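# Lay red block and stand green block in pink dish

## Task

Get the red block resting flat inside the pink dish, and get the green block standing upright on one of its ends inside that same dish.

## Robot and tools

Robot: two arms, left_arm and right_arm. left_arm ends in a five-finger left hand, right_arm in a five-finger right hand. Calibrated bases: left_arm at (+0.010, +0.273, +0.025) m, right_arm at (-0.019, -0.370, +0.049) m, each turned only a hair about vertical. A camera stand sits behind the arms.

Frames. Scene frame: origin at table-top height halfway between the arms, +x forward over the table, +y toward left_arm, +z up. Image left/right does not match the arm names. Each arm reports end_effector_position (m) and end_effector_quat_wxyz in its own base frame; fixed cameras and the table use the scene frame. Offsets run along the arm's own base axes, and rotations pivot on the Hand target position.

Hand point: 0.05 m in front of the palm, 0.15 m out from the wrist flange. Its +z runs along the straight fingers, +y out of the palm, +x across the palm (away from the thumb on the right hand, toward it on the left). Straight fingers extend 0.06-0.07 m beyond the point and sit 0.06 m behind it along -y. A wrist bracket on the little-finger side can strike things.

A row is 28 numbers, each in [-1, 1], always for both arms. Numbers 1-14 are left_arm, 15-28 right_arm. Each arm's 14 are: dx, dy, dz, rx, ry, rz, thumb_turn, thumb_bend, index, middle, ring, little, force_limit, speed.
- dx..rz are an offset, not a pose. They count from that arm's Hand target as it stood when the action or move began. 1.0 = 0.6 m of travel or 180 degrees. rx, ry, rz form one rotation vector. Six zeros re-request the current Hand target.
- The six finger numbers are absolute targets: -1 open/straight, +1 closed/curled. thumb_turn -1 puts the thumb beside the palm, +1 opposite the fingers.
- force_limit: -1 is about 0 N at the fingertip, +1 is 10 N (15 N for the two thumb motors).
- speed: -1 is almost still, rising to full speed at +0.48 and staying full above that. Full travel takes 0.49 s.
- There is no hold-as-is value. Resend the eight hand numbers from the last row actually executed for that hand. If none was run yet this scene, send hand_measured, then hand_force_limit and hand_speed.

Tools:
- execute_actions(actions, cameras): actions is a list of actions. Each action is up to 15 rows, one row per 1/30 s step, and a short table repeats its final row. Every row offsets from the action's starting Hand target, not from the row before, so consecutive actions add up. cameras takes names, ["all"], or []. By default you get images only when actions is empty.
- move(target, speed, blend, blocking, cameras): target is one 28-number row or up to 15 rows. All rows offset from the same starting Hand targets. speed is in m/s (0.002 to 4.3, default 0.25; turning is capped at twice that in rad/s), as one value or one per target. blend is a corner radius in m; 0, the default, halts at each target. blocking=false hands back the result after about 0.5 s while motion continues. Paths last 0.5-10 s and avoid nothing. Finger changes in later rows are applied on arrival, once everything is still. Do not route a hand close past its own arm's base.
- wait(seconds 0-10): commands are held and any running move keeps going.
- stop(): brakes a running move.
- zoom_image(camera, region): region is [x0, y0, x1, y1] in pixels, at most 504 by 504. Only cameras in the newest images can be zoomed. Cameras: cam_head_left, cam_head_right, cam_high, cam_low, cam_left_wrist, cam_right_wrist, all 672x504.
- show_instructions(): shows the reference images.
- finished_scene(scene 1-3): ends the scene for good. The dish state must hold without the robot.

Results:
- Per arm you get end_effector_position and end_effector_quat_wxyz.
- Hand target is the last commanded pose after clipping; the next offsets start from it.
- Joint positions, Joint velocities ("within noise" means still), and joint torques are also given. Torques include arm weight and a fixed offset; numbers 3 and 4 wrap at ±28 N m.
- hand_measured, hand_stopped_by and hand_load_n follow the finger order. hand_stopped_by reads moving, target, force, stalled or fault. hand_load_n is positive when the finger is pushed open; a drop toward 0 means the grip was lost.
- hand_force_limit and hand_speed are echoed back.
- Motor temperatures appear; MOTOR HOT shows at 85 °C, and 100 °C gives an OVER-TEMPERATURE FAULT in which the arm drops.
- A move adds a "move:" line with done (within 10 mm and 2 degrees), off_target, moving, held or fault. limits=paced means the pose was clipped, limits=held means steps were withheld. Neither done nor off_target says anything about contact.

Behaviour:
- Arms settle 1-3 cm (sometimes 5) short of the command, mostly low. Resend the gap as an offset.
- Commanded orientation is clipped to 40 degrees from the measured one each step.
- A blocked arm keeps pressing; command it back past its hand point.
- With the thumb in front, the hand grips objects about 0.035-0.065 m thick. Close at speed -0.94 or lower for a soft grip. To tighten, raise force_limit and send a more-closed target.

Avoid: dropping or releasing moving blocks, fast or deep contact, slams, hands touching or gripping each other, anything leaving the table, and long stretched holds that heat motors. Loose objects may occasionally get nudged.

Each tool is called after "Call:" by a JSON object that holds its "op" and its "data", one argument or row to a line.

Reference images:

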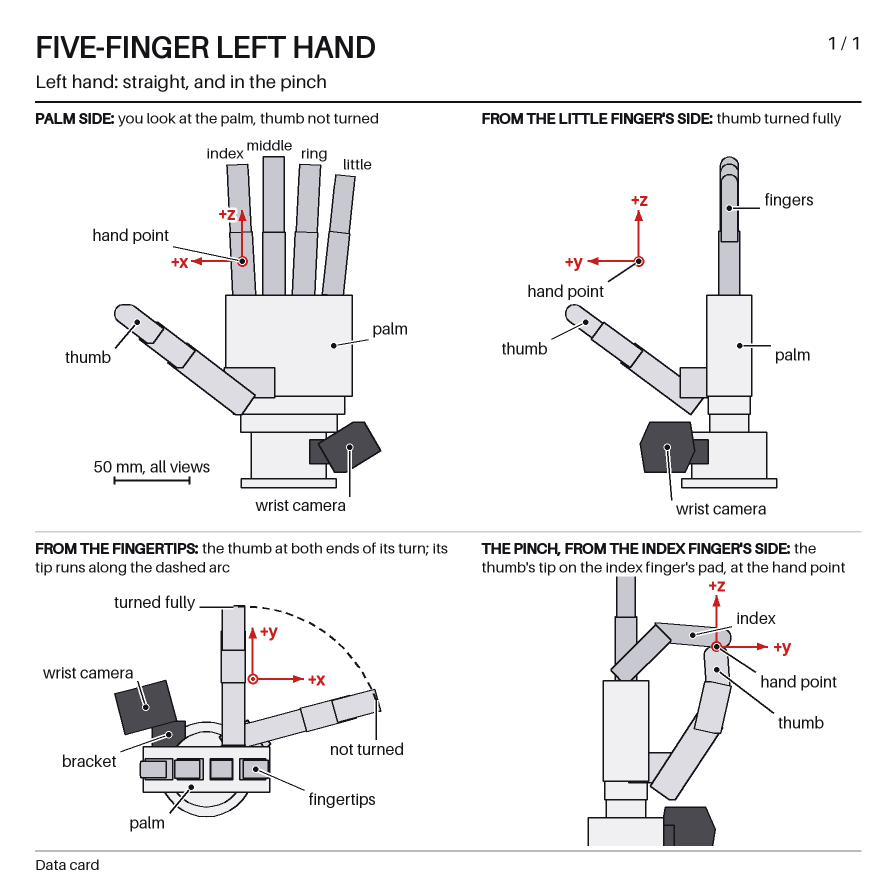

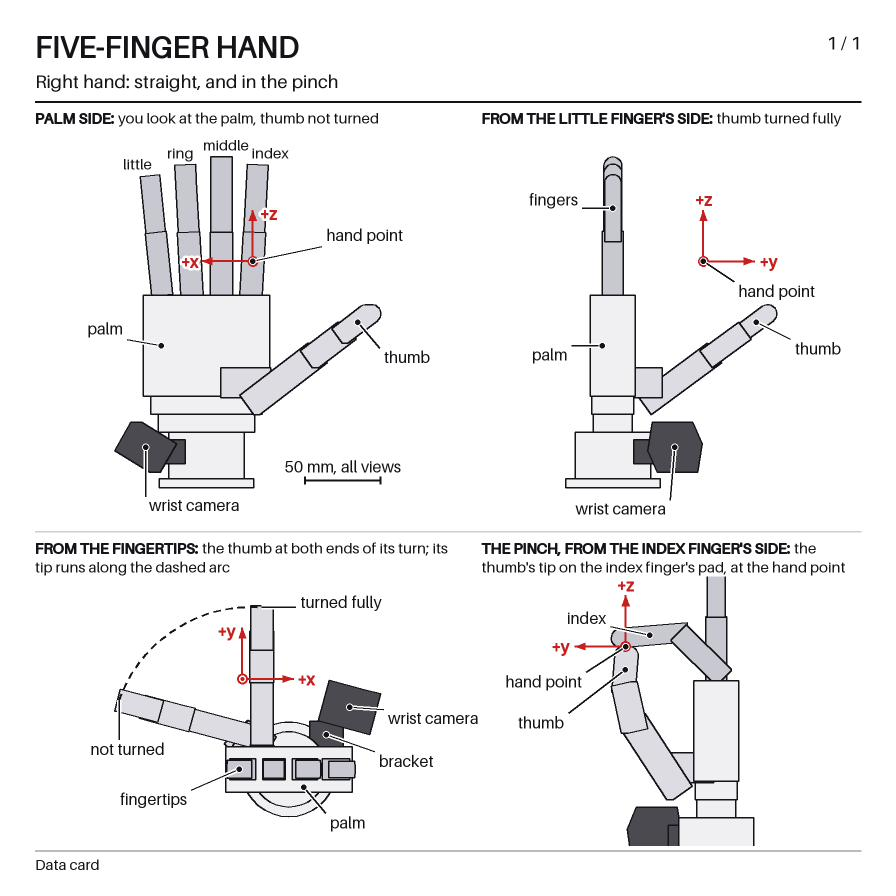

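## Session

Call:
{"op": "execute_actions", "data": {
  "actions": []
}}

Scene clock: 0.00 s.
left_arm: end_effector_position=(+0.1162, -0.1200, +0.2229) hand_measured=(-1.000, -1.000, -1.000, -1.000, -1.000, -1.000) hand_load_n=(+0.0, +0.0, +0.0, +0.0, +0.0, +0.0) hand_stopped_by=(target, target, target, target, target, target) hand_force_limit=0.00 hand_speed=-0.80 end_effector_quat_wxyz=(-0.070, +0.176, +0.974, -0.128) | right_arm: end_effector_position=(+0.5428, -0.0537, +0.0627) hand_measured=(-1.000, -1.000, -1.000, -1.000, -1.000, -1.000) hand_load_n=(+0.0, +0.0, +0.0, +0.0, -0.5, +0.0) hand_stopped_by=(target, target, target, target, target, target) hand_force_limit=0.00 hand_speed=-0.80 end_effector_quat_wxyz=(+0.003, +0.295, +0.955, -0.007)
Joint positions: left_arm=[-0.723 0.88 0.96 -1.639 0.292 1.204] | right_arm=[-0.169 1.719 1.275 -1.123 0.014 2.001]
Joint velocities: within noise
Joint torques (N m): no reading
Motor temperatures (°C): left_arm=[28 27 36 24 27 25] | right_arm=[26 26 26 25 26 25]
Heat: left arm: hottest elbow 36 °C; right arm: hottest waist 26 °C.
Hand target: left_arm +0.1216, -0.1248, +0.2330; -0.057, +0.179, +0.973, -0.136 | right_arm +0.5493, -0.0548, +0.0654; +0.008, +0.295, +0.955, -0.006

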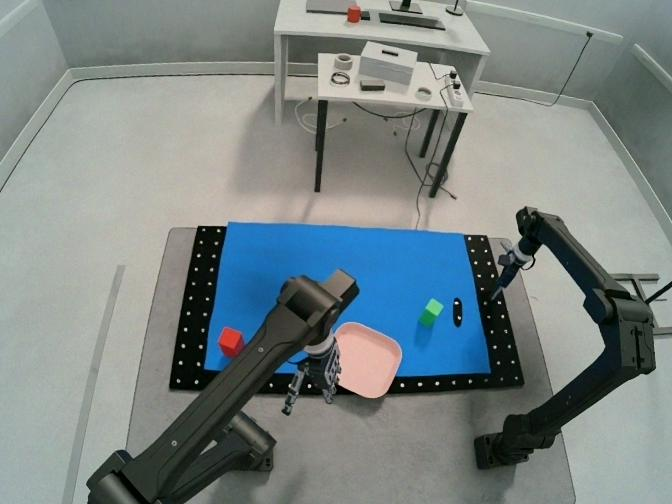

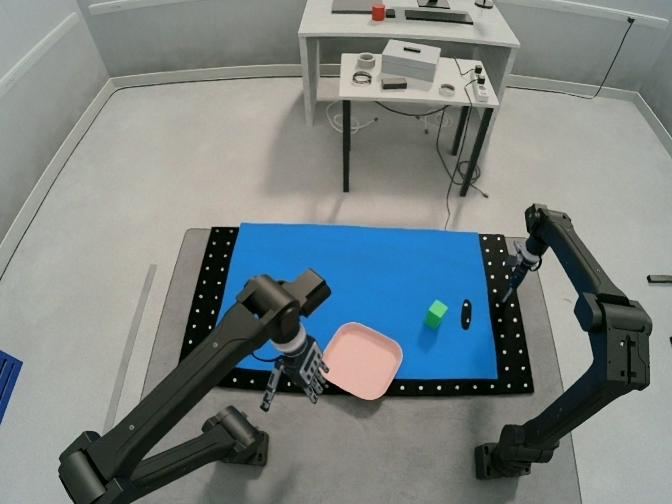

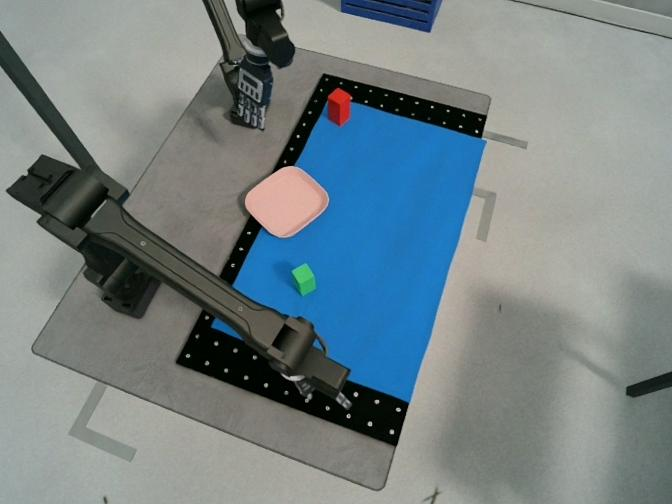

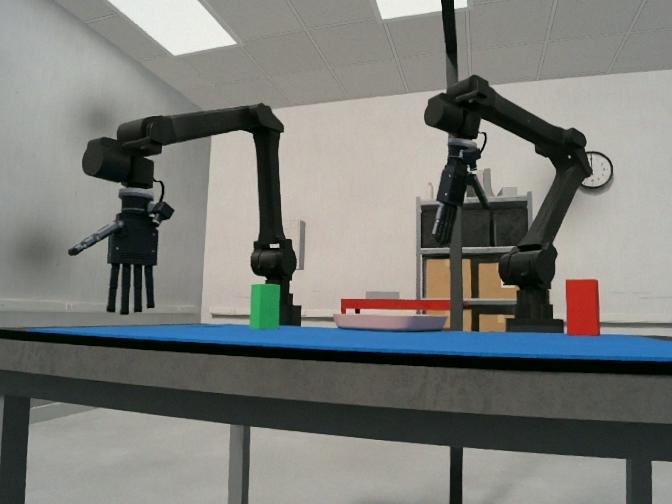

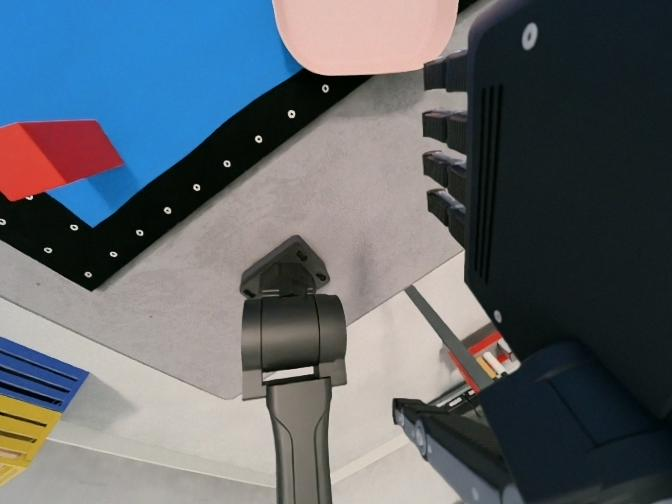

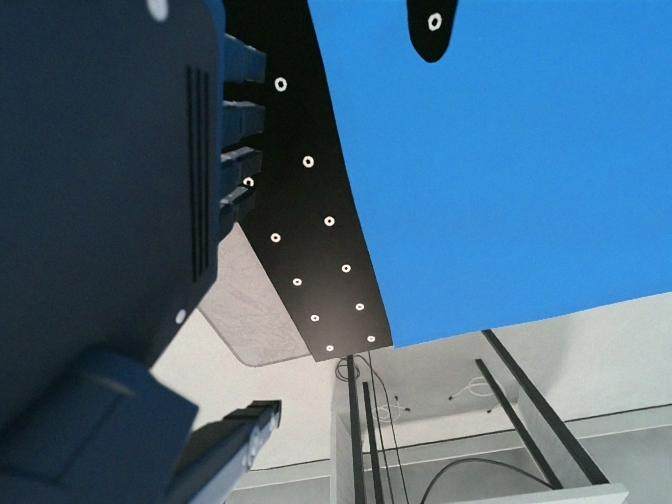

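Call:
{"op": "zoom_image", "data": {
  "camera": "cam_head_left",
  "region": [200, 310, 270, 380]
}}

Call:
{"op": "zoom_image", "data": {
  "camera": "cam_head_left",
  "region": [395, 280, 465, 350]
}}

Call:
{"op": "zoom_image", "data": {
  "camera": "cam_high",
  "region": [230, 70, 370, 310]
}}

Scaled by 7.200.

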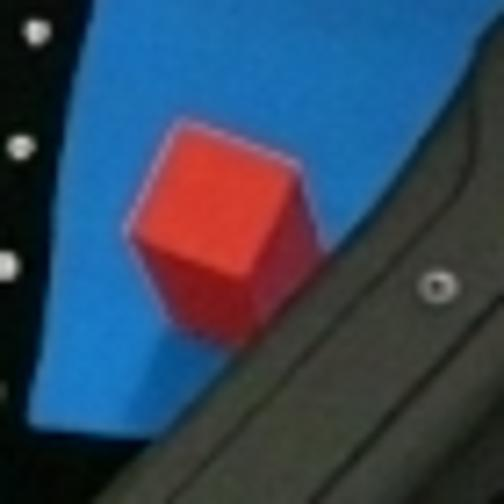

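Scaled by 7.200.

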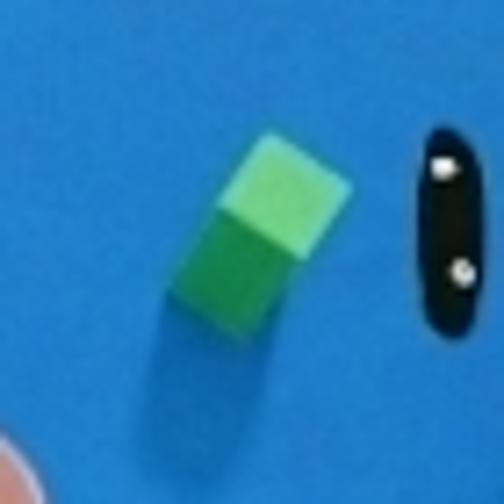

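Scaled by 2.100.

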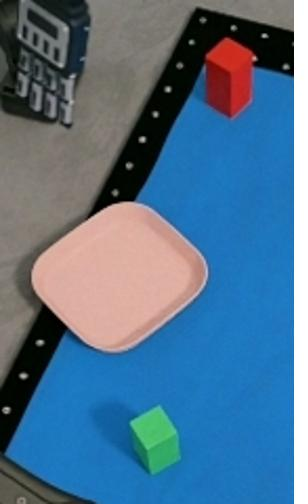

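Call:
{"op": "move", "data": {
  "target": [
    [0.297,0.0747,0.09,-0.0445,-0.3313,0.0285,1,-1,-1,-1,-1,-1,0,0,0,0,0,0,0,0,-1,-1,-1,-1,-1,-1,0,-0.8],
    [0.259,0.2797,-0.105,-0.0445,-0.3313,0.0285,1,-1,-1,-1,-1,-1,0,0,0,0,0,0,0,0,-1,-1,-1,-1,-1,-1,0,-0.8]
  ],
  "speed": 0.25,
  "blend": [0.04,0],
  "cameras": ["cam_head_left","cam_head_right","cam_high","cam_low","cam_left_wrist"]
}}

Scene clock: 74.00 s.
left_arm: end_effector_position=(+0.2770, +0.0418, +0.1705) hand_measured=(+1.000, -1.000, -1.000, -1.000, -1.000, -1.000) hand_load_n=(+0.0, +0.0, +0.0, +0.0, +0.0, +0.0) hand_stopped_by=(target, target, target, target, target, target) hand_force_limit=0.00 hand_speed=0.00 end_effector_quat_wxyz=(+0.456, +0.184, +0.866, -0.095) | right_arm: end_effector_position=(+0.5428, -0.0537, +0.0627) hand_measured=(-1.000, -1.000, -1.000, -1.000, -1.000, -1.000) hand_load_n=(+0.0, +0.0, +0.0, +0.0, +0.0, +0.0) hand_stopped_by=(target, target, target, target, target, target) hand_force_limit=0.00 hand_speed=-0.80 end_effector_quat_wxyz=(+0.003, +0.295, +0.955, -0.007)
Joint positions: left_arm=[0.349 0.378 0.439 -0.822 0.606 2.072] | right_arm=[-0.169 1.719 1.275 -1.123 0.014 2.001]
Joint torques (N m): left_arm=[1.96 1.79 9.62 1.58 0.6 0.03] | right_arm=[0.09 -13.39 9.21 0.49 -0.07 -0.09]
Motor temperatures (°C): left_arm=[28 27 47 24 27 25] | right_arm=[26 28 32 25 25 25]
Heat: left arm: hottest elbow 47 °C; right arm: hottest elbow 32 °C.
Hand target: left_arm +0.2771, +0.0430, +0.1700; +0.452, +0.184, +0.867, -0.096 | right_arm +0.5493, -0.0548, +0.0654; +0.008, +0.295, +0.955, -0.006
Off the commanded pose: left_arm 0.001 m, 1 deg | right_arm 0.007 m, 1 deg.
move: done
Images, in order (width x height): cam_head_left 672x504, cam_head_right 672x504, cam_high 672x504, cam_low 672x504, cam_left_wrist 672x504.

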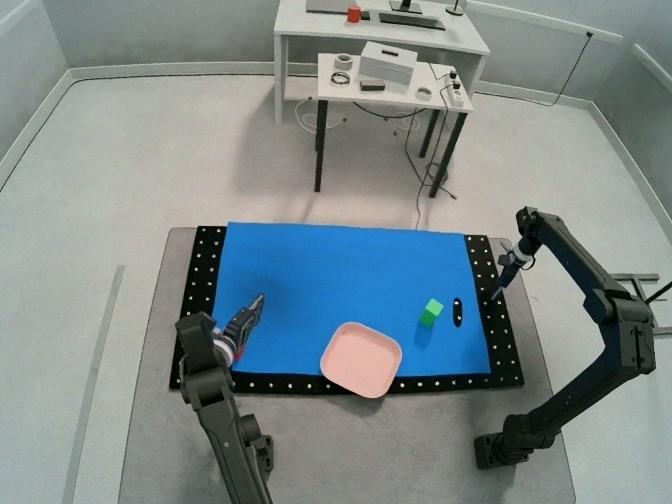

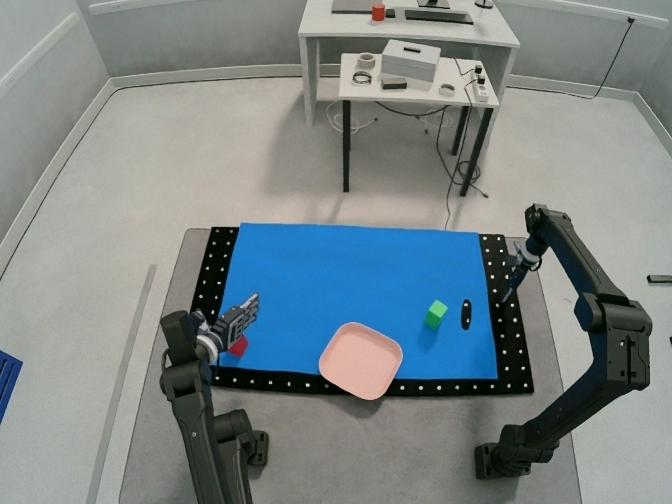

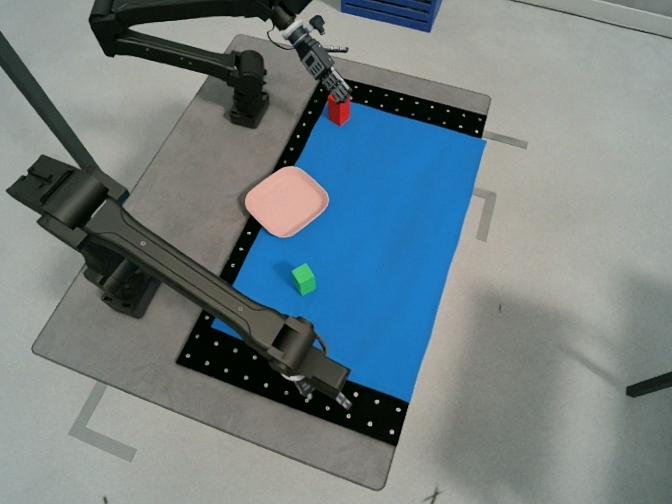

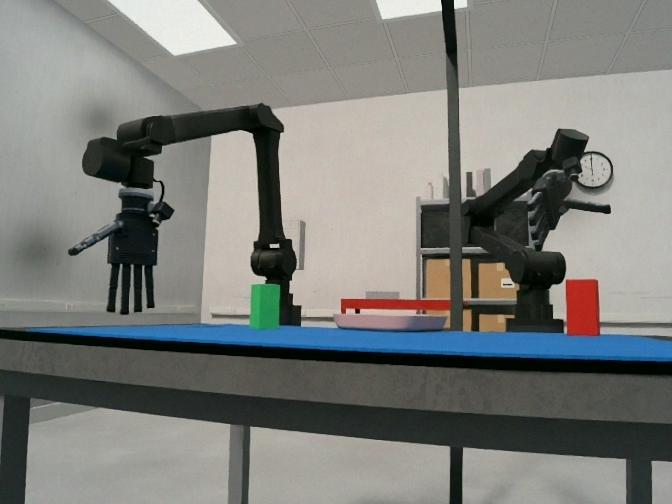

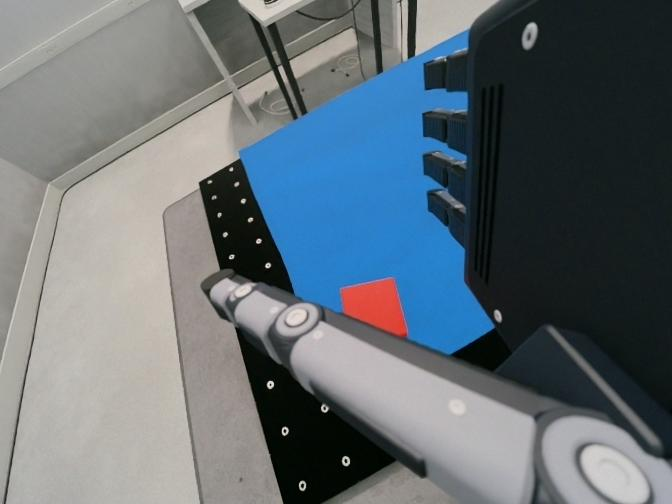

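Call:
{"op": "move", "data": {
  "target": [
    [-0.0055,0.0437,-0.04,0,0,0,1,-1,-1,-1,-1,-1,0,0,0,0,0,0,0,0,-1,-1,-1,-1,-1,-1,0,-0.8]
  ],
  "speed": 0.2,
  "cameras": ["cam_high","cam_low","cam_left_wrist"]
}}

Call:
{"op": "zoom_image", "data": {
  "camera": "cam_high",
  "region": [270, 30, 410, 160]
}}

Scene clock: 98.27 s.
left_arm: end_effector_position=(+0.2715, +0.0654, +0.1483) hand_measured=(+1.000, -1.000, -1.000, -1.000, -1.000, -1.000) hand_load_n=(+0.0, +0.0, +0.0, +0.0, +0.0, +0.0) hand_stopped_by=(target, target, target, target, target, target) hand_force_limit=0.00 hand_speed=0.00 end_effector_quat_wxyz=(+0.453, +0.147, +0.876, -0.080) | right_arm: end_effector_position=(+0.5428, -0.0537, +0.0627) hand_measured=(-1.000, -1.000, -1.000, -1.000, -1.000, -1.000) hand_load_n=(+0.0, +0.0, +0.0, +0.0, +0.0, +0.0) hand_stopped_by=(target, target, target, target, target, target) hand_force_limit=0.00 hand_speed=-0.80 end_effector_quat_wxyz=(+0.003, +0.295, +0.955, -0.007)
Joint positions: left_arm=[0.444 0.389 0.392 -0.787 0.616 2.086] | right_arm=[-0.169 1.719 1.275 -1.123 0.014 2.001]
Joint torques (N m): left_arm=[2.49 2.32 8.62 2.96 0.54 0.04] | right_arm=[0.38 -13.27 9.2 0.51 -0.08 -0.1]
Heat: left arm: hottest elbow 47 °C; right arm: hottest elbow 33 °C.
Hand target: left_arm +0.2737, +0.0692, +0.1459; +0.452, +0.184, +0.868, -0.096 | right_arm +0.5493, -0.0548, +0.0654; +0.008, +0.295, +0.955, -0.006
Off the commanded pose: left_arm 0.005 m, 5 deg | right_arm 0.007 m, 1 deg.
joint sent to its limit (left arm) — joint 6 (wrist roll), upper limit. The joint targets are off in orientation, not in position.
move: off_target (left_arm)
Images, in order (width x height): cam_high 672x504, cam_low 672x504, cam_left_wrist 672x504.

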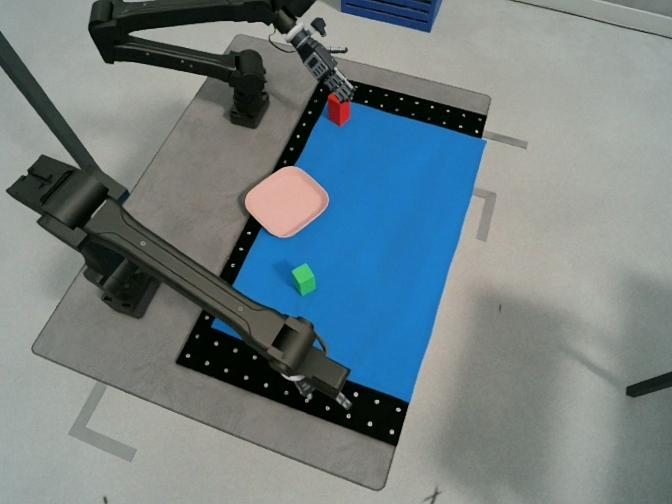

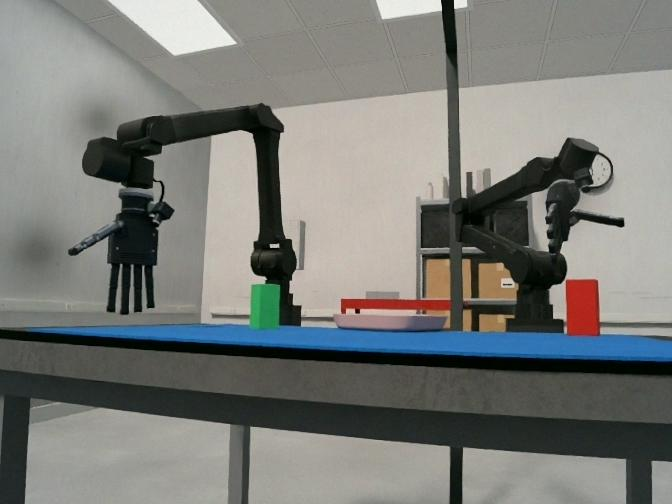

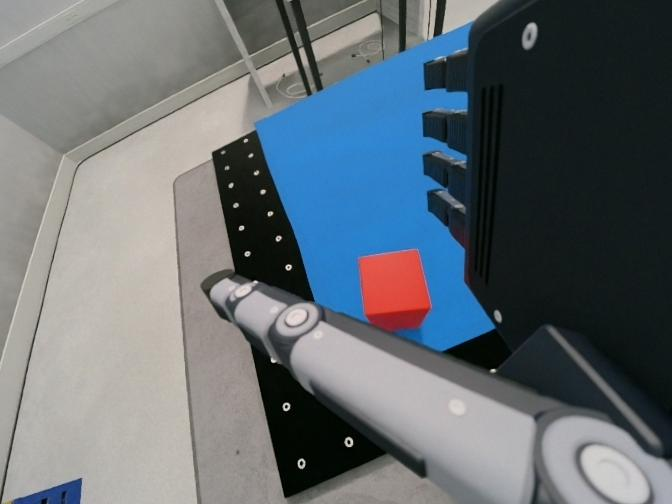

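Scaled by 3.600.

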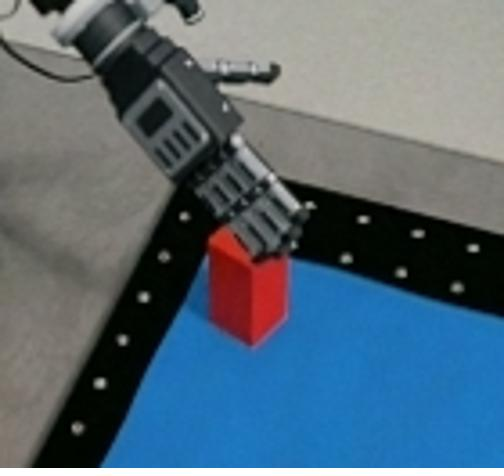

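Call:
{"op": "move", "data": {
  "target": [
    [0,-0.003,-0.18,0,0,0,1,-1,-1,-1,-1,-1,0,-0.8,0,0,0,0,0,0,-1,-1,-1,-1,-1,-1,0,-0.8]
  ],
  "speed": 0.12,
  "cameras": ["cam_high","cam_low","cam_left_wrist"]
}}

Call:
{"op": "zoom_image", "data": {
  "camera": "cam_high",
  "region": [270, 30, 410, 160]
}}

Scene clock: 112.87 s.
left_arm: end_effector_position=(+0.2729, +0.0660, +0.0396) hand_measured=(+1.000, -1.000, -1.000, -1.000, -1.000, -1.000) hand_load_n=(+0.0, +0.0, +0.0, +0.0, +0.0, +0.0) hand_stopped_by=(target, target, target, target, target, target) hand_force_limit=0.00 hand_speed=-0.80 end_effector_quat_wxyz=(+0.453, +0.147, +0.876, -0.080) | right_arm: end_effector_position=(+0.5428, -0.0537, +0.0627) hand_measured=(-1.000, -1.000, -1.000, -1.000, -1.000, -1.000) hand_load_n=(+0.0, -0.5, +0.0, +0.0, +0.0, +0.0) hand_stopped_by=(target, target, target, target, target, target) hand_force_limit=0.00 hand_speed=-0.80 end_effector_quat_wxyz=(+0.003, +0.295, +0.955, -0.007)
Joint positions: left_arm=[0.444 0.534 0.125 -0.377 0.616 2.086] | right_arm=[-0.169 1.719 1.275 -1.123 0.014 2.001]
Joint torques (N m): left_arm=[2.02 1.9 8.08 2.86 0.57 0.02] | right_arm=[0.21 -13.27 9.18 0.5 -0.07 -0.09]
Heat: left arm: hottest elbow 45 °C; right arm: hottest elbow 33 °C.
Hand target: left_arm +0.2739, +0.0674, +0.0381; +0.452, +0.184, +0.867, -0.096 | right_arm +0.5493, -0.0548, +0.0654; +0.008, +0.295, +0.955, -0.006
Off the commanded pose: left_arm 0.002 m, 5 deg | right_arm 0.007 m, 1 deg.
joint sent to its limit (left arm) — joint 6 (wrist roll), upper limit. The joint targets are off in orientation, not in position.
move: off_target (left_arm)
Images, in order (width x height): cam_high 672x504, cam_low 672x504, cam_left_wrist 672x504.

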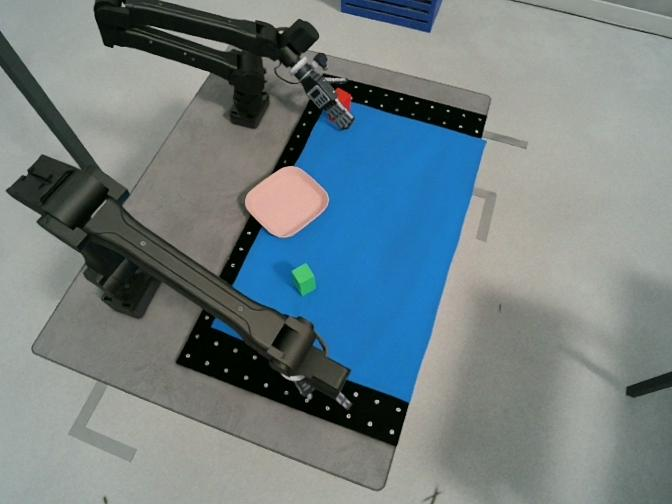

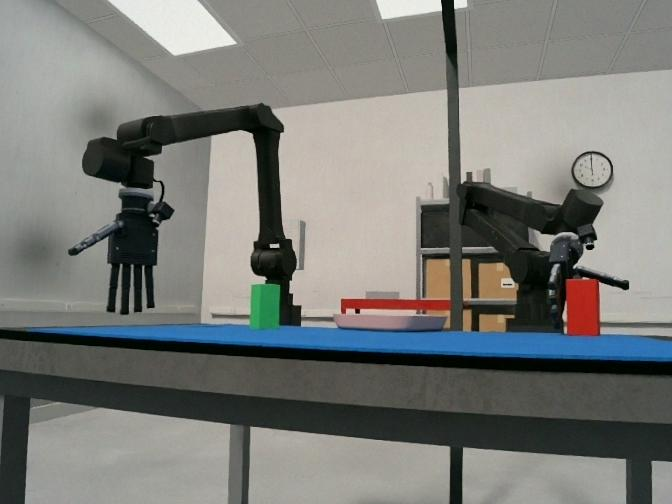

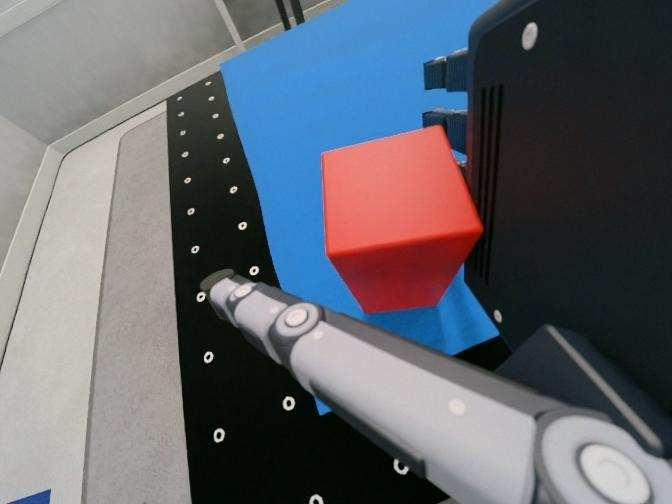

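Scaled by 3.600.

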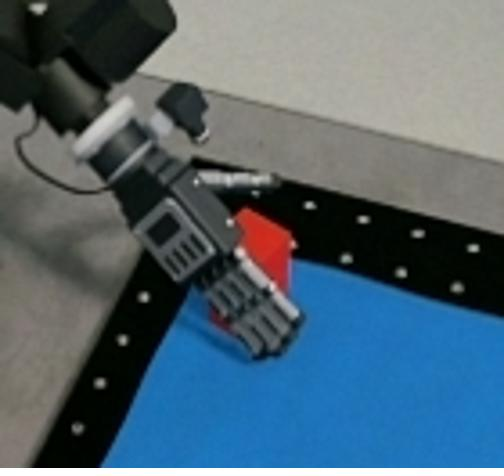

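Call:
{"op": "execute_actions", "data": {
  "actions": [
    [[0,0,0,0,0,0,1,0.5,-1,-1,-1,-1,-0.4,-0.8,0,0,0,0,0,0,-1,-1,-1,-1,-1,-1,0,-0.8]],
    [[0,0,0,0,0,0,1,0.5,-1,-1,-1,-1,-0.4,-0.8,0,0,0,0,0,0,-1,-1,-1,-1,-1,-1,0,-0.8]],
    [[0,0,0,0,0,0,1,0.5,-1,-1,-1,-1,-0.4,-0.8,0,0,0,0,0,0,-1,-1,-1,-1,-1,-1,0,-0.8]],
    [[0,0,0,0,0,0,1,0.5,0.3,0.3,-1,-1,0,-0.8,0,0,0,0,0,0,-1,-1,-1,-1,-1,-1,0,-0.8]],
    [[0,0,0,0,0,0,1,0.5,0.3,0.3,-1,-1,0,-0.8,0,0,0,0,0,0,-1,-1,-1,-1,-1,-1,0,-0.8]],
    [[0,0,0,0,0,0,1,0.5,0.3,0.3,-1,-1,0,-0.8,0,0,0,0,0,0,-1,-1,-1,-1,-1,-1,0,-0.8]]
  ],
  "cameras": ["cam_low","cam_left_wrist"]
}}

Scene clock: 127.77 s.
left_arm: end_effector_position=(+0.2738, +0.0654, +0.0404) hand_measured=(+1.000, -0.320, -0.504, -0.376, -1.000, -1.000) hand_load_n=(+1.0, +10.5, +2.0, +6.5, +0.0, +0.0) hand_stopped_by=(target, force, force, force, target, target) hand_force_limit=0.00 hand_speed=-0.80 end_effector_quat_wxyz=(+0.454, +0.149, +0.874, -0.082) | right_arm: end_effector_position=(+0.5428, -0.0537, +0.0627) hand_measured=(-1.000, -1.000, -1.000, -1.000, -1.000, -1.000) hand_load_n=(+0.0, +0.0, +0.0, +0.0, +0.0, +0.0) hand_stopped_by=(target, target, target, target, target, target) hand_force_limit=0.00 hand_speed=-0.80 end_effector_quat_wxyz=(+0.003, +0.295, +0.955, -0.007)
Joint positions: left_arm=[0.444 0.535 0.125 -0.372 0.621 2.086] | right_arm=[-0.169 1.719 1.275 -1.123 0.014 2.001]
Joint torques (N m): left_arm=[1.67 2.02 8.06 2.84 0.42 0.04] | right_arm=[0.15 -13.27 9.24 0.54 -0.09 -0.09]
Heat: left arm: hottest elbow 45 °C; right arm: hottest elbow 33 °C.
Hand target: left_arm +0.2739, +0.0674, +0.0381; +0.452, +0.184, +0.867, -0.096 | right_arm +0.5493, -0.0548, +0.0654; +0.008, +0.295, +0.955, -0.006
Off the commanded pose: left_arm 0.003 m, 4 deg | right_arm 0.007 m, 1 deg.
joint sent to its limit (left arm) — joint 6 (wrist roll), upper limit. The joint targets are off in orientation, not in position.
Images, in order (width x height): cam_low 672x504, cam_left_wrist 672x504.

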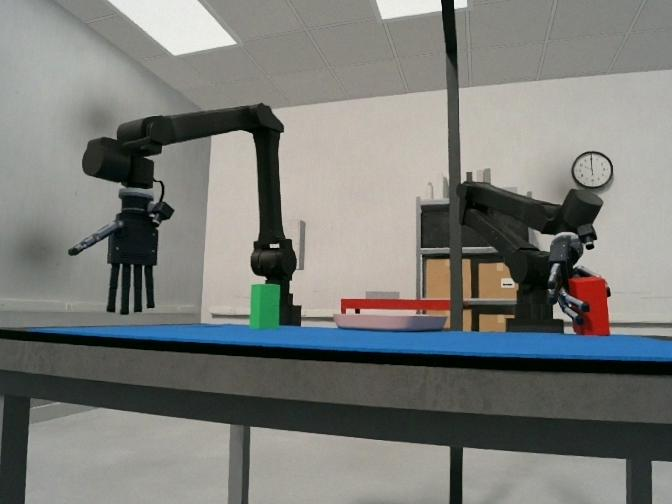

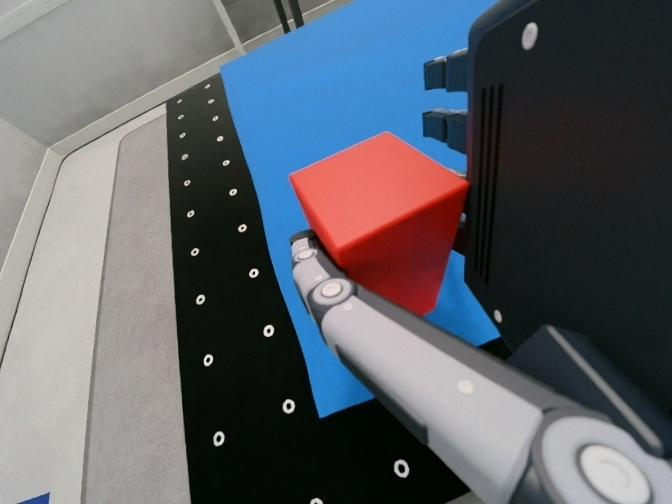

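Call:
{"op": "execute_actions", "data": {
  "actions": [
    [[0,0,0,0,0,0,1,0.5,-1,-1,-1,-1,0.2,-0.8,0,0,0,0,0,0,-1,-1,-1,-1,-1,-1,0,-0.8]],
    [[0,0,0,0,0,0,1,0.5,-1,-1,-1,-1,0.2,-0.8,0,0,0,0,0,0,-1,-1,-1,-1,-1,-1,0,-0.8]],
    [[0,0,0,0,0,0,1,0.6,-1,-1,-1,-1,0.2,-0.8,0,0,0,0,0,0,-1,-1,-1,-1,-1,-1,0,-0.8]],
    [[0,0,0,0,0,0,1,0.6,-1,-1,-1,-1,0.2,-0.8,0,0,0,0,0,0,-1,-1,-1,-1,-1,-1,0,-0.8]]
  ],
  "cameras": ["cam_low","cam_left_wrist"]
}}

Scene clock: 149.03 s.
left_arm: end_effector_position=(+0.2737, +0.0655, +0.0403) hand_measured=(+1.000, -0.296, -1.000, -1.000, -1.000, -1.000) hand_load_n=(+4.0, +8.5, +0.0, +0.0, +0.0, +0.0) hand_stopped_by=(target, force, target, target, target, target) hand_force_limit=0.20 hand_speed=-0.80 end_effector_quat_wxyz=(+0.454, +0.149, +0.875, -0.081) | right_arm: end_effector_position=(+0.5428, -0.0537, +0.0627) hand_measured=(-1.000, -1.000, -1.000, -1.000, -1.000, -1.000) hand_load_n=(+0.0, +0.0, +0.0, +0.0, +0.0, +0.0) hand_stopped_by=(target, target, target, target, target, target) hand_force_limit=0.00 hand_speed=-0.80 end_effector_quat_wxyz=(+0.003, +0.295, +0.955, -0.007)
Joint positions: left_arm=[0.444 0.536 0.125 -0.372 0.62 2.088] | right_arm=[-0.169 1.719 1.275 -1.123 0.014 2.001]
Joint torques (N m): left_arm=[1.73 1.55 8.03 2.69 0.41 0.01] | right_arm=[0.38 -13.51 9.25 0.4 -0.06 -0.09]
Heat: left arm: hottest elbow 45 °C; right arm: hottest elbow 34 °C.
Hand target: left_arm +0.2738, +0.0674, +0.0381; +0.452, +0.184, +0.867, -0.096 | right_arm +0.5493, -0.0548, +0.0654; +0.008, +0.295, +0.955, -0.006
Off the commanded pose: left_arm 0.003 m, 4 deg | right_arm 0.007 m, 1 deg.
joint sent to its limit (left arm) — joint 6 (wrist roll), upper limit. The joint targets are off in orientation, not in position.
Images, in order (width x height): cam_low 672x504, cam_left_wrist 672x504.

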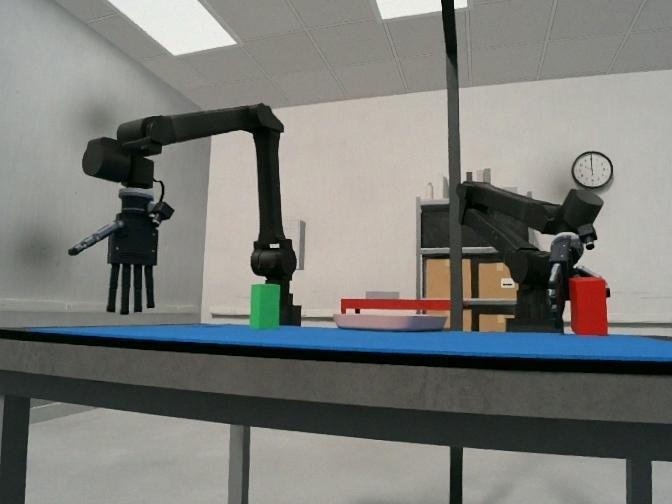

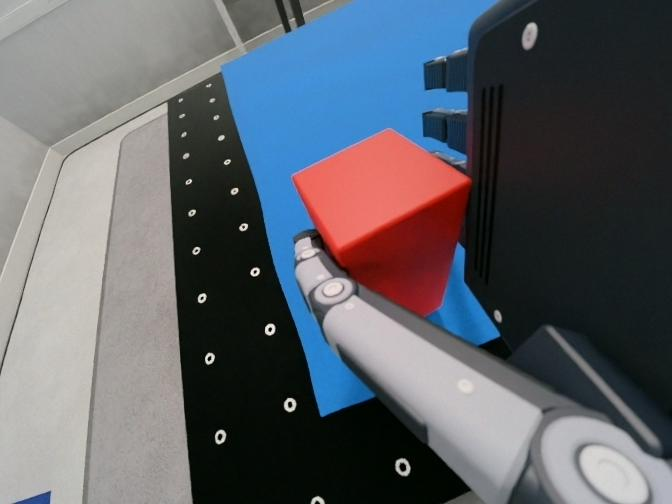

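Call:
{"op": "execute_actions", "data": {
  "actions": [
    [[0,0,0,0,0,0,1,-0.7,-1,-1,-1,-1,0.2,-0.5,0,0,0,0,0,0,-1,-1,-1,-1,-1,-1,0,-0.8]]
  ]
}}

Call:
{"op": "move", "data": {
  "target": [0.0267,-0.0147,0,0,0,0,1,-0.7,-1,-1,-1,-1,0.2,-0.5,0,0,0,0,0,0,-1,-1,-1,-1,-1,-1,0,-0.8],
  "speed": 0.06,
  "cameras": ["cam_low","cam_left_wrist"]
}}

Scene clock: 156.63 s.
left_arm: end_effector_position=(+0.2737, +0.0655, +0.0403) hand_measured=(+1.000, -0.700, -1.000, -1.000, -1.000, -1.000) hand_load_n=(+0.0, +0.0, +0.0, +0.0, +0.0, +0.0) hand_stopped_by=(target, target, target, target, target, target) hand_force_limit=0.20 hand_speed=-0.50 end_effector_quat_wxyz=(+0.454, +0.149, +0.875, -0.081) | right_arm: end_effector_position=(+0.5428, -0.0537, +0.0627) hand_measured=(-1.000, -1.000, -1.000, -1.000, -1.000, -1.000) hand_load_n=(+0.0, +0.0, +0.0, +0.0, +0.0, +0.0) hand_stopped_by=(target, target, target, target, target, target) hand_force_limit=0.00 hand_speed=-0.80 end_effector_quat_wxyz=(+0.003, +0.295, +0.955, -0.007)
Joint positions: left_arm=[0.444 0.536 0.125 -0.372 0.62 2.088] | right_arm=[-0.169 1.719 1.275 -1.123 0.014 2.001]
Joint torques (N m): left_arm=[1.73 1.79 8.08 2.67 0.38 -0.02] | right_arm=[0.15 -13.45 9.21 0.49 -0.06 -0.1]
Heat: left arm: hottest elbow 45 °C; right arm: hottest elbow 34 °C.
Hand target: left_arm +0.2738, +0.0674, +0.0381; +0.452, +0.184, +0.867, -0.096 | right_arm +0.5493, -0.0548, +0.0654; +0.008, +0.295, +0.955, -0.006
Off the commanded pose: left_arm 0.003 m, 4 deg | right_arm 0.007 m, 1 deg.
joint sent to its limit (left arm) — joint 6 (wrist roll), upper limit. The joint targets are off in orientation, not in position.

Scene clock: 157.83 s.
left_arm: end_effector_position=(+0.2821, +0.0573, +0.0299) hand_measured=(+1.000, -0.700, -1.000, -1.000, -1.000, -1.000) hand_load_n=(+0.0, +0.0, +0.0, +0.0, +0.0, +0.0) hand_stopped_by=(target, target, target, target, target, target) hand_force_limit=0.20 hand_speed=-0.50 end_effector_quat_wxyz=(+0.445, +0.166, +0.875, -0.094) | right_arm: end_effector_position=(+0.5428, -0.0537, +0.0627) hand_measured=(-1.000, -1.000, -1.000, -1.000, -1.000, -1.000) hand_load_n=(+0.0, +0.0, -0.5, -0.5, +0.5, +0.0) hand_stopped_by=(target, target, target, target, target, target) hand_force_limit=0.00 hand_speed=-0.80 end_effector_quat_wxyz=(+0.003, +0.295, +0.955, -0.007)
Joint positions: left_arm=[0.405 0.641 0.125 -0.287 0.62 2.093] | right_arm=[-0.169 1.719 1.275 -1.123 0.014 2.001]
Joint torques (N m): left_arm=[1.26 0.44 9.33 2.69 0.47 -0.01] | right_arm=[0.38 -13.51 9.25 0.51 -0.07 -0.08]
Heat: left arm: hottest elbow 45 °C; right arm: hottest elbow 34 °C.
Hand target: left_arm +0.2899, +0.0586, +0.0381; +0.452, +0.184, +0.867, -0.096 | right_arm +0.5493, -0.0548, +0.0654; +0.008, +0.295, +0.955, -0.006
Off the commanded pose: left_arm 0.011 m, 2 deg | right_arm 0.007 m, 1 deg.
joint sent to its limit (left arm) — joint 6 (wrist roll), upper limit. The joint targets still meet the commanded pose.
move: off_target (left_arm)
Images, in order (width x height): cam_low 672x504, cam_left_wrist 672x504.

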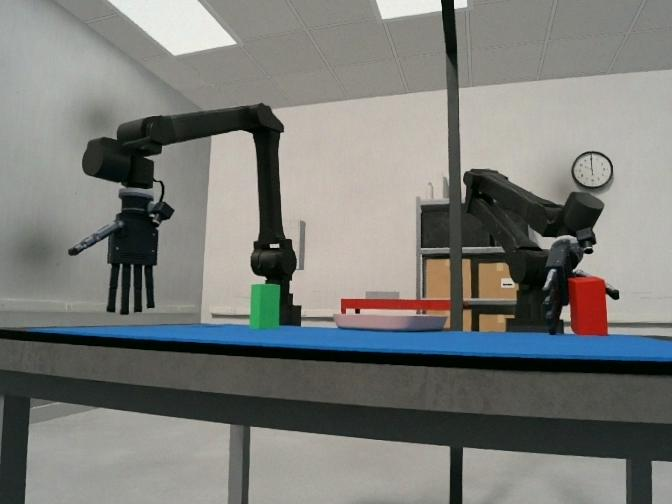

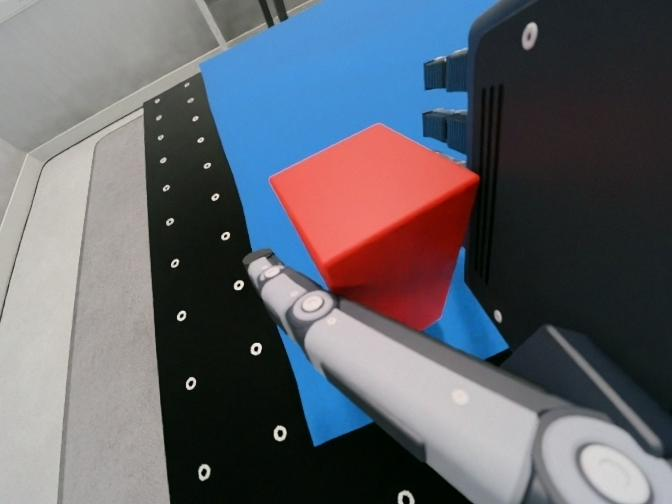

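Call:
{"op": "move", "data": {
  "target": [0.02,-0.003,0.0133,0,0,0.056,1,-0.7,-1,-1,-1,-1,0.2,-0.5,0,0,0,0,0,0,-1,-1,-1,-1,-1,-1,0,-0.8],
  "speed": 0.06,
  "cameras": ["cam_low","cam_left_wrist"]
}}

Scene clock: 172.07 s.
left_arm: end_effector_position=(+0.2913, +0.0563, +0.0337) hand_measured=(+1.000, -0.700, -1.000, -1.000, -1.000, -1.000) hand_load_n=(+0.5, +0.0, +0.0, +0.0, +0.0, +0.0) hand_stopped_by=(target, target, target, target, target, target) hand_force_limit=0.20 hand_speed=-0.50 end_effector_quat_wxyz=(+0.444, +0.106, +0.888, -0.059) | right_arm: end_effector_position=(+0.5428, -0.0537, +0.0627) hand_measured=(-1.000, -1.000, -1.000, -1.000, -1.000, -1.000) hand_load_n=(+0.0, +0.0, +0.0, +0.0, +0.0, +0.0) hand_stopped_by=(target, target, target, target, target, target) hand_force_limit=0.00 hand_speed=-0.80 end_effector_quat_wxyz=(+0.003, +0.295, +0.955, -0.007)
Joint positions: left_arm=[0.224 0.64 0.125 -0.184 0.375 1.855] | right_arm=[-0.169 1.719 1.275 -1.123 0.014 2.001]
Joint torques (N m): left_arm=[0.38 0.09 9.62 3.04 0.14 -0.11] | right_arm=[0.44 -13.45 9.2 0.5 -0.07 -0.07]
Heat: left arm: hottest elbow 46 °C; right arm: hottest elbow 34 °C.
Hand target: left_arm +0.3018, +0.0568, +0.0460; +0.459, +0.107, +0.880, -0.056 | right_arm +0.5493, -0.0548, +0.0654; +0.008, +0.295, +0.955, -0.006
Off the commanded pose: left_arm 0.016 m, 2 deg | right_arm 0.007 m, 1 deg.
move: off_target (left_arm)
Images, in order (width x height): cam_low 672x504, cam_left_wrist 672x504.

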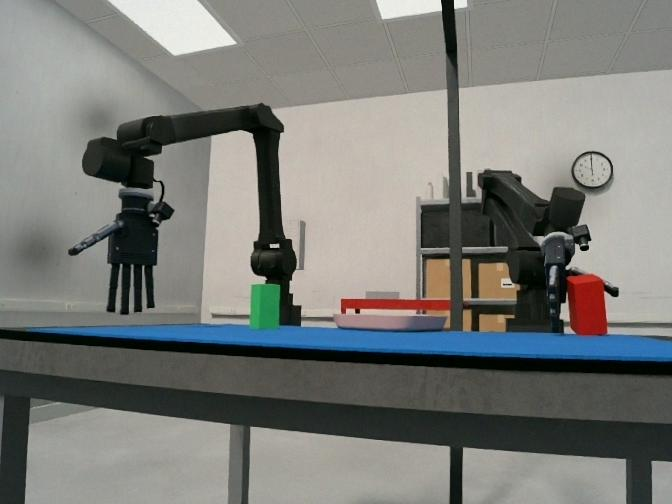

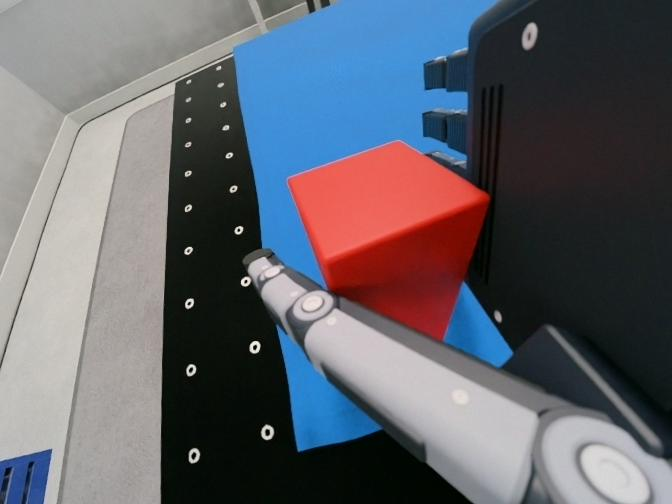

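Call:
{"op": "zoom_image", "data": {
  "camera": "cam_low",
  "region": [520, 220, 640, 350]
}}

Scaled by 3.877.

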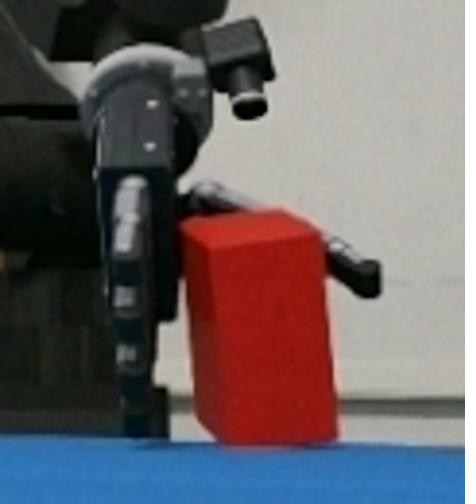

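Call:
{"op": "execute_actions", "data": {
  "actions": [
    [[0,0,0.008,0,0,0,1,0.6,-1,-1,-1,-1,0.2,-0.8,0,0,0,0,0,0,-1,-1,-1,-1,-1,-1,0,-0.8]],
    [[0,0,0,0,0,0,1,0.6,-1,-1,-1,-1,0.2,-0.8,0,0,0,0,0,0,-1,-1,-1,-1,-1,-1,0,-0.8]],
    [[0,0,0,0,0,0,1,0.6,-1,-1,-1,-1,0.2,-0.8,0,0,0,0,0,0,-1,-1,-1,-1,-1,-1,0,-0.8]]
  ],
  "cameras": ["cam_low","cam_left_wrist","cam_high"]
}}

Call:
{"op": "zoom_image", "data": {
  "camera": "cam_low",
  "region": [520, 220, 640, 350]
}}

Scene clock: 185.87 s.
left_arm: end_effector_position=(+0.2918, +0.0566, +0.0353) hand_measured=(+1.000, -0.392, -1.000, -1.000, -1.000, -1.000) hand_load_n=(+1.5, +8.5, +0.0, +0.0, +0.0, +0.0) hand_stopped_by=(target, force, target, target, target, target) hand_force_limit=0.20 hand_speed=-0.80 end_effector_quat_wxyz=(+0.446, +0.106, +0.887, -0.058) | right_arm: end_effector_position=(+0.5428, -0.0537, +0.0627) hand_measured=(-1.000, -1.000, -1.000, -1.000, -1.000, -1.000) hand_load_n=(+0.0, +0.0, +0.0, +0.0, +0.0, +0.0) hand_stopped_by=(target, target, target, target, target, target) hand_force_limit=0.00 hand_speed=-0.80 end_effector_quat_wxyz=(+0.003, +0.295, +0.955, -0.007)
Joint positions: left_arm=[0.223 0.634 0.125 -0.184 0.373 1.854] | right_arm=[-0.169 1.719 1.275 -1.123 0.014 2.001]
Joint torques (N m): left_arm=[1.2 -0.21 10.36 2.17 0.21 -0.15] | right_arm=[0.26 -13.22 9.24 0.53 -0.06 -0.11]
Heat: left arm: hottest elbow 47 °C; right arm: hottest elbow 34 °C.
Hand target: left_arm +0.3018, +0.0568, +0.0509; +0.459, +0.107, +0.880, -0.056 | right_arm +0.5493, -0.0548, +0.0654; +0.008, +0.295, +0.955, -0.006
Off the commanded pose: left_arm 0.019 m, 2 deg | right_arm 0.007 m, 1 deg.
Images, in order (width x height): cam_high 672x504, cam_low 672x504, cam_left_wrist 672x504.

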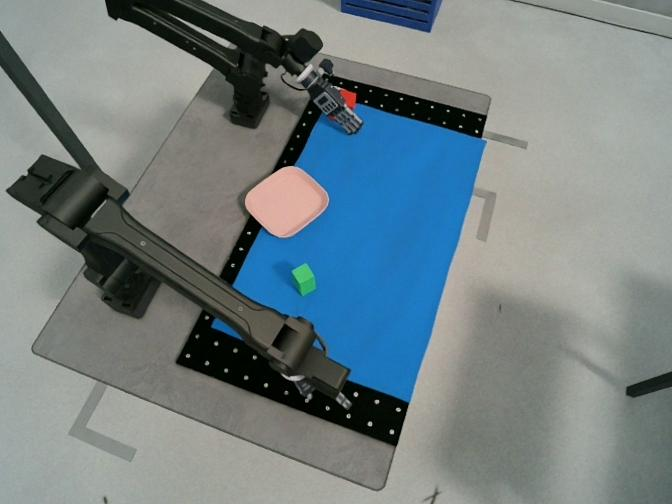

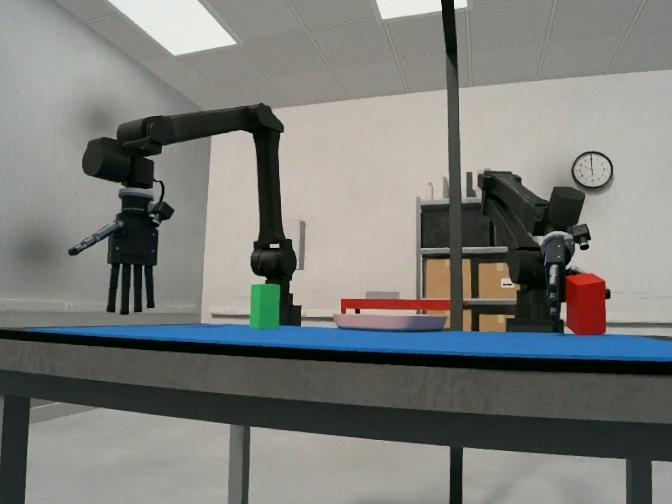

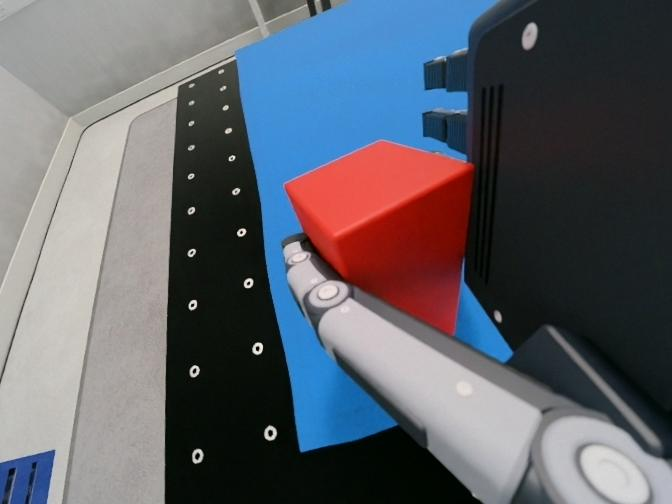

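Scaled by 3.877.

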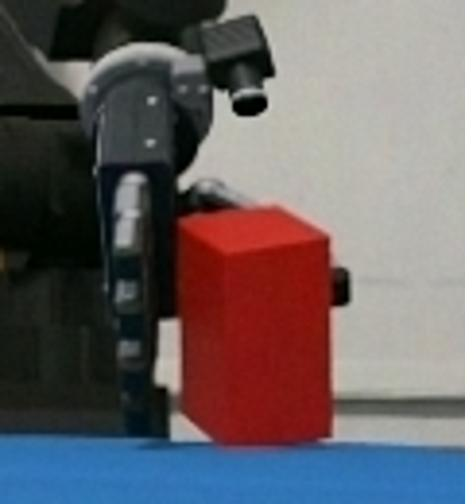

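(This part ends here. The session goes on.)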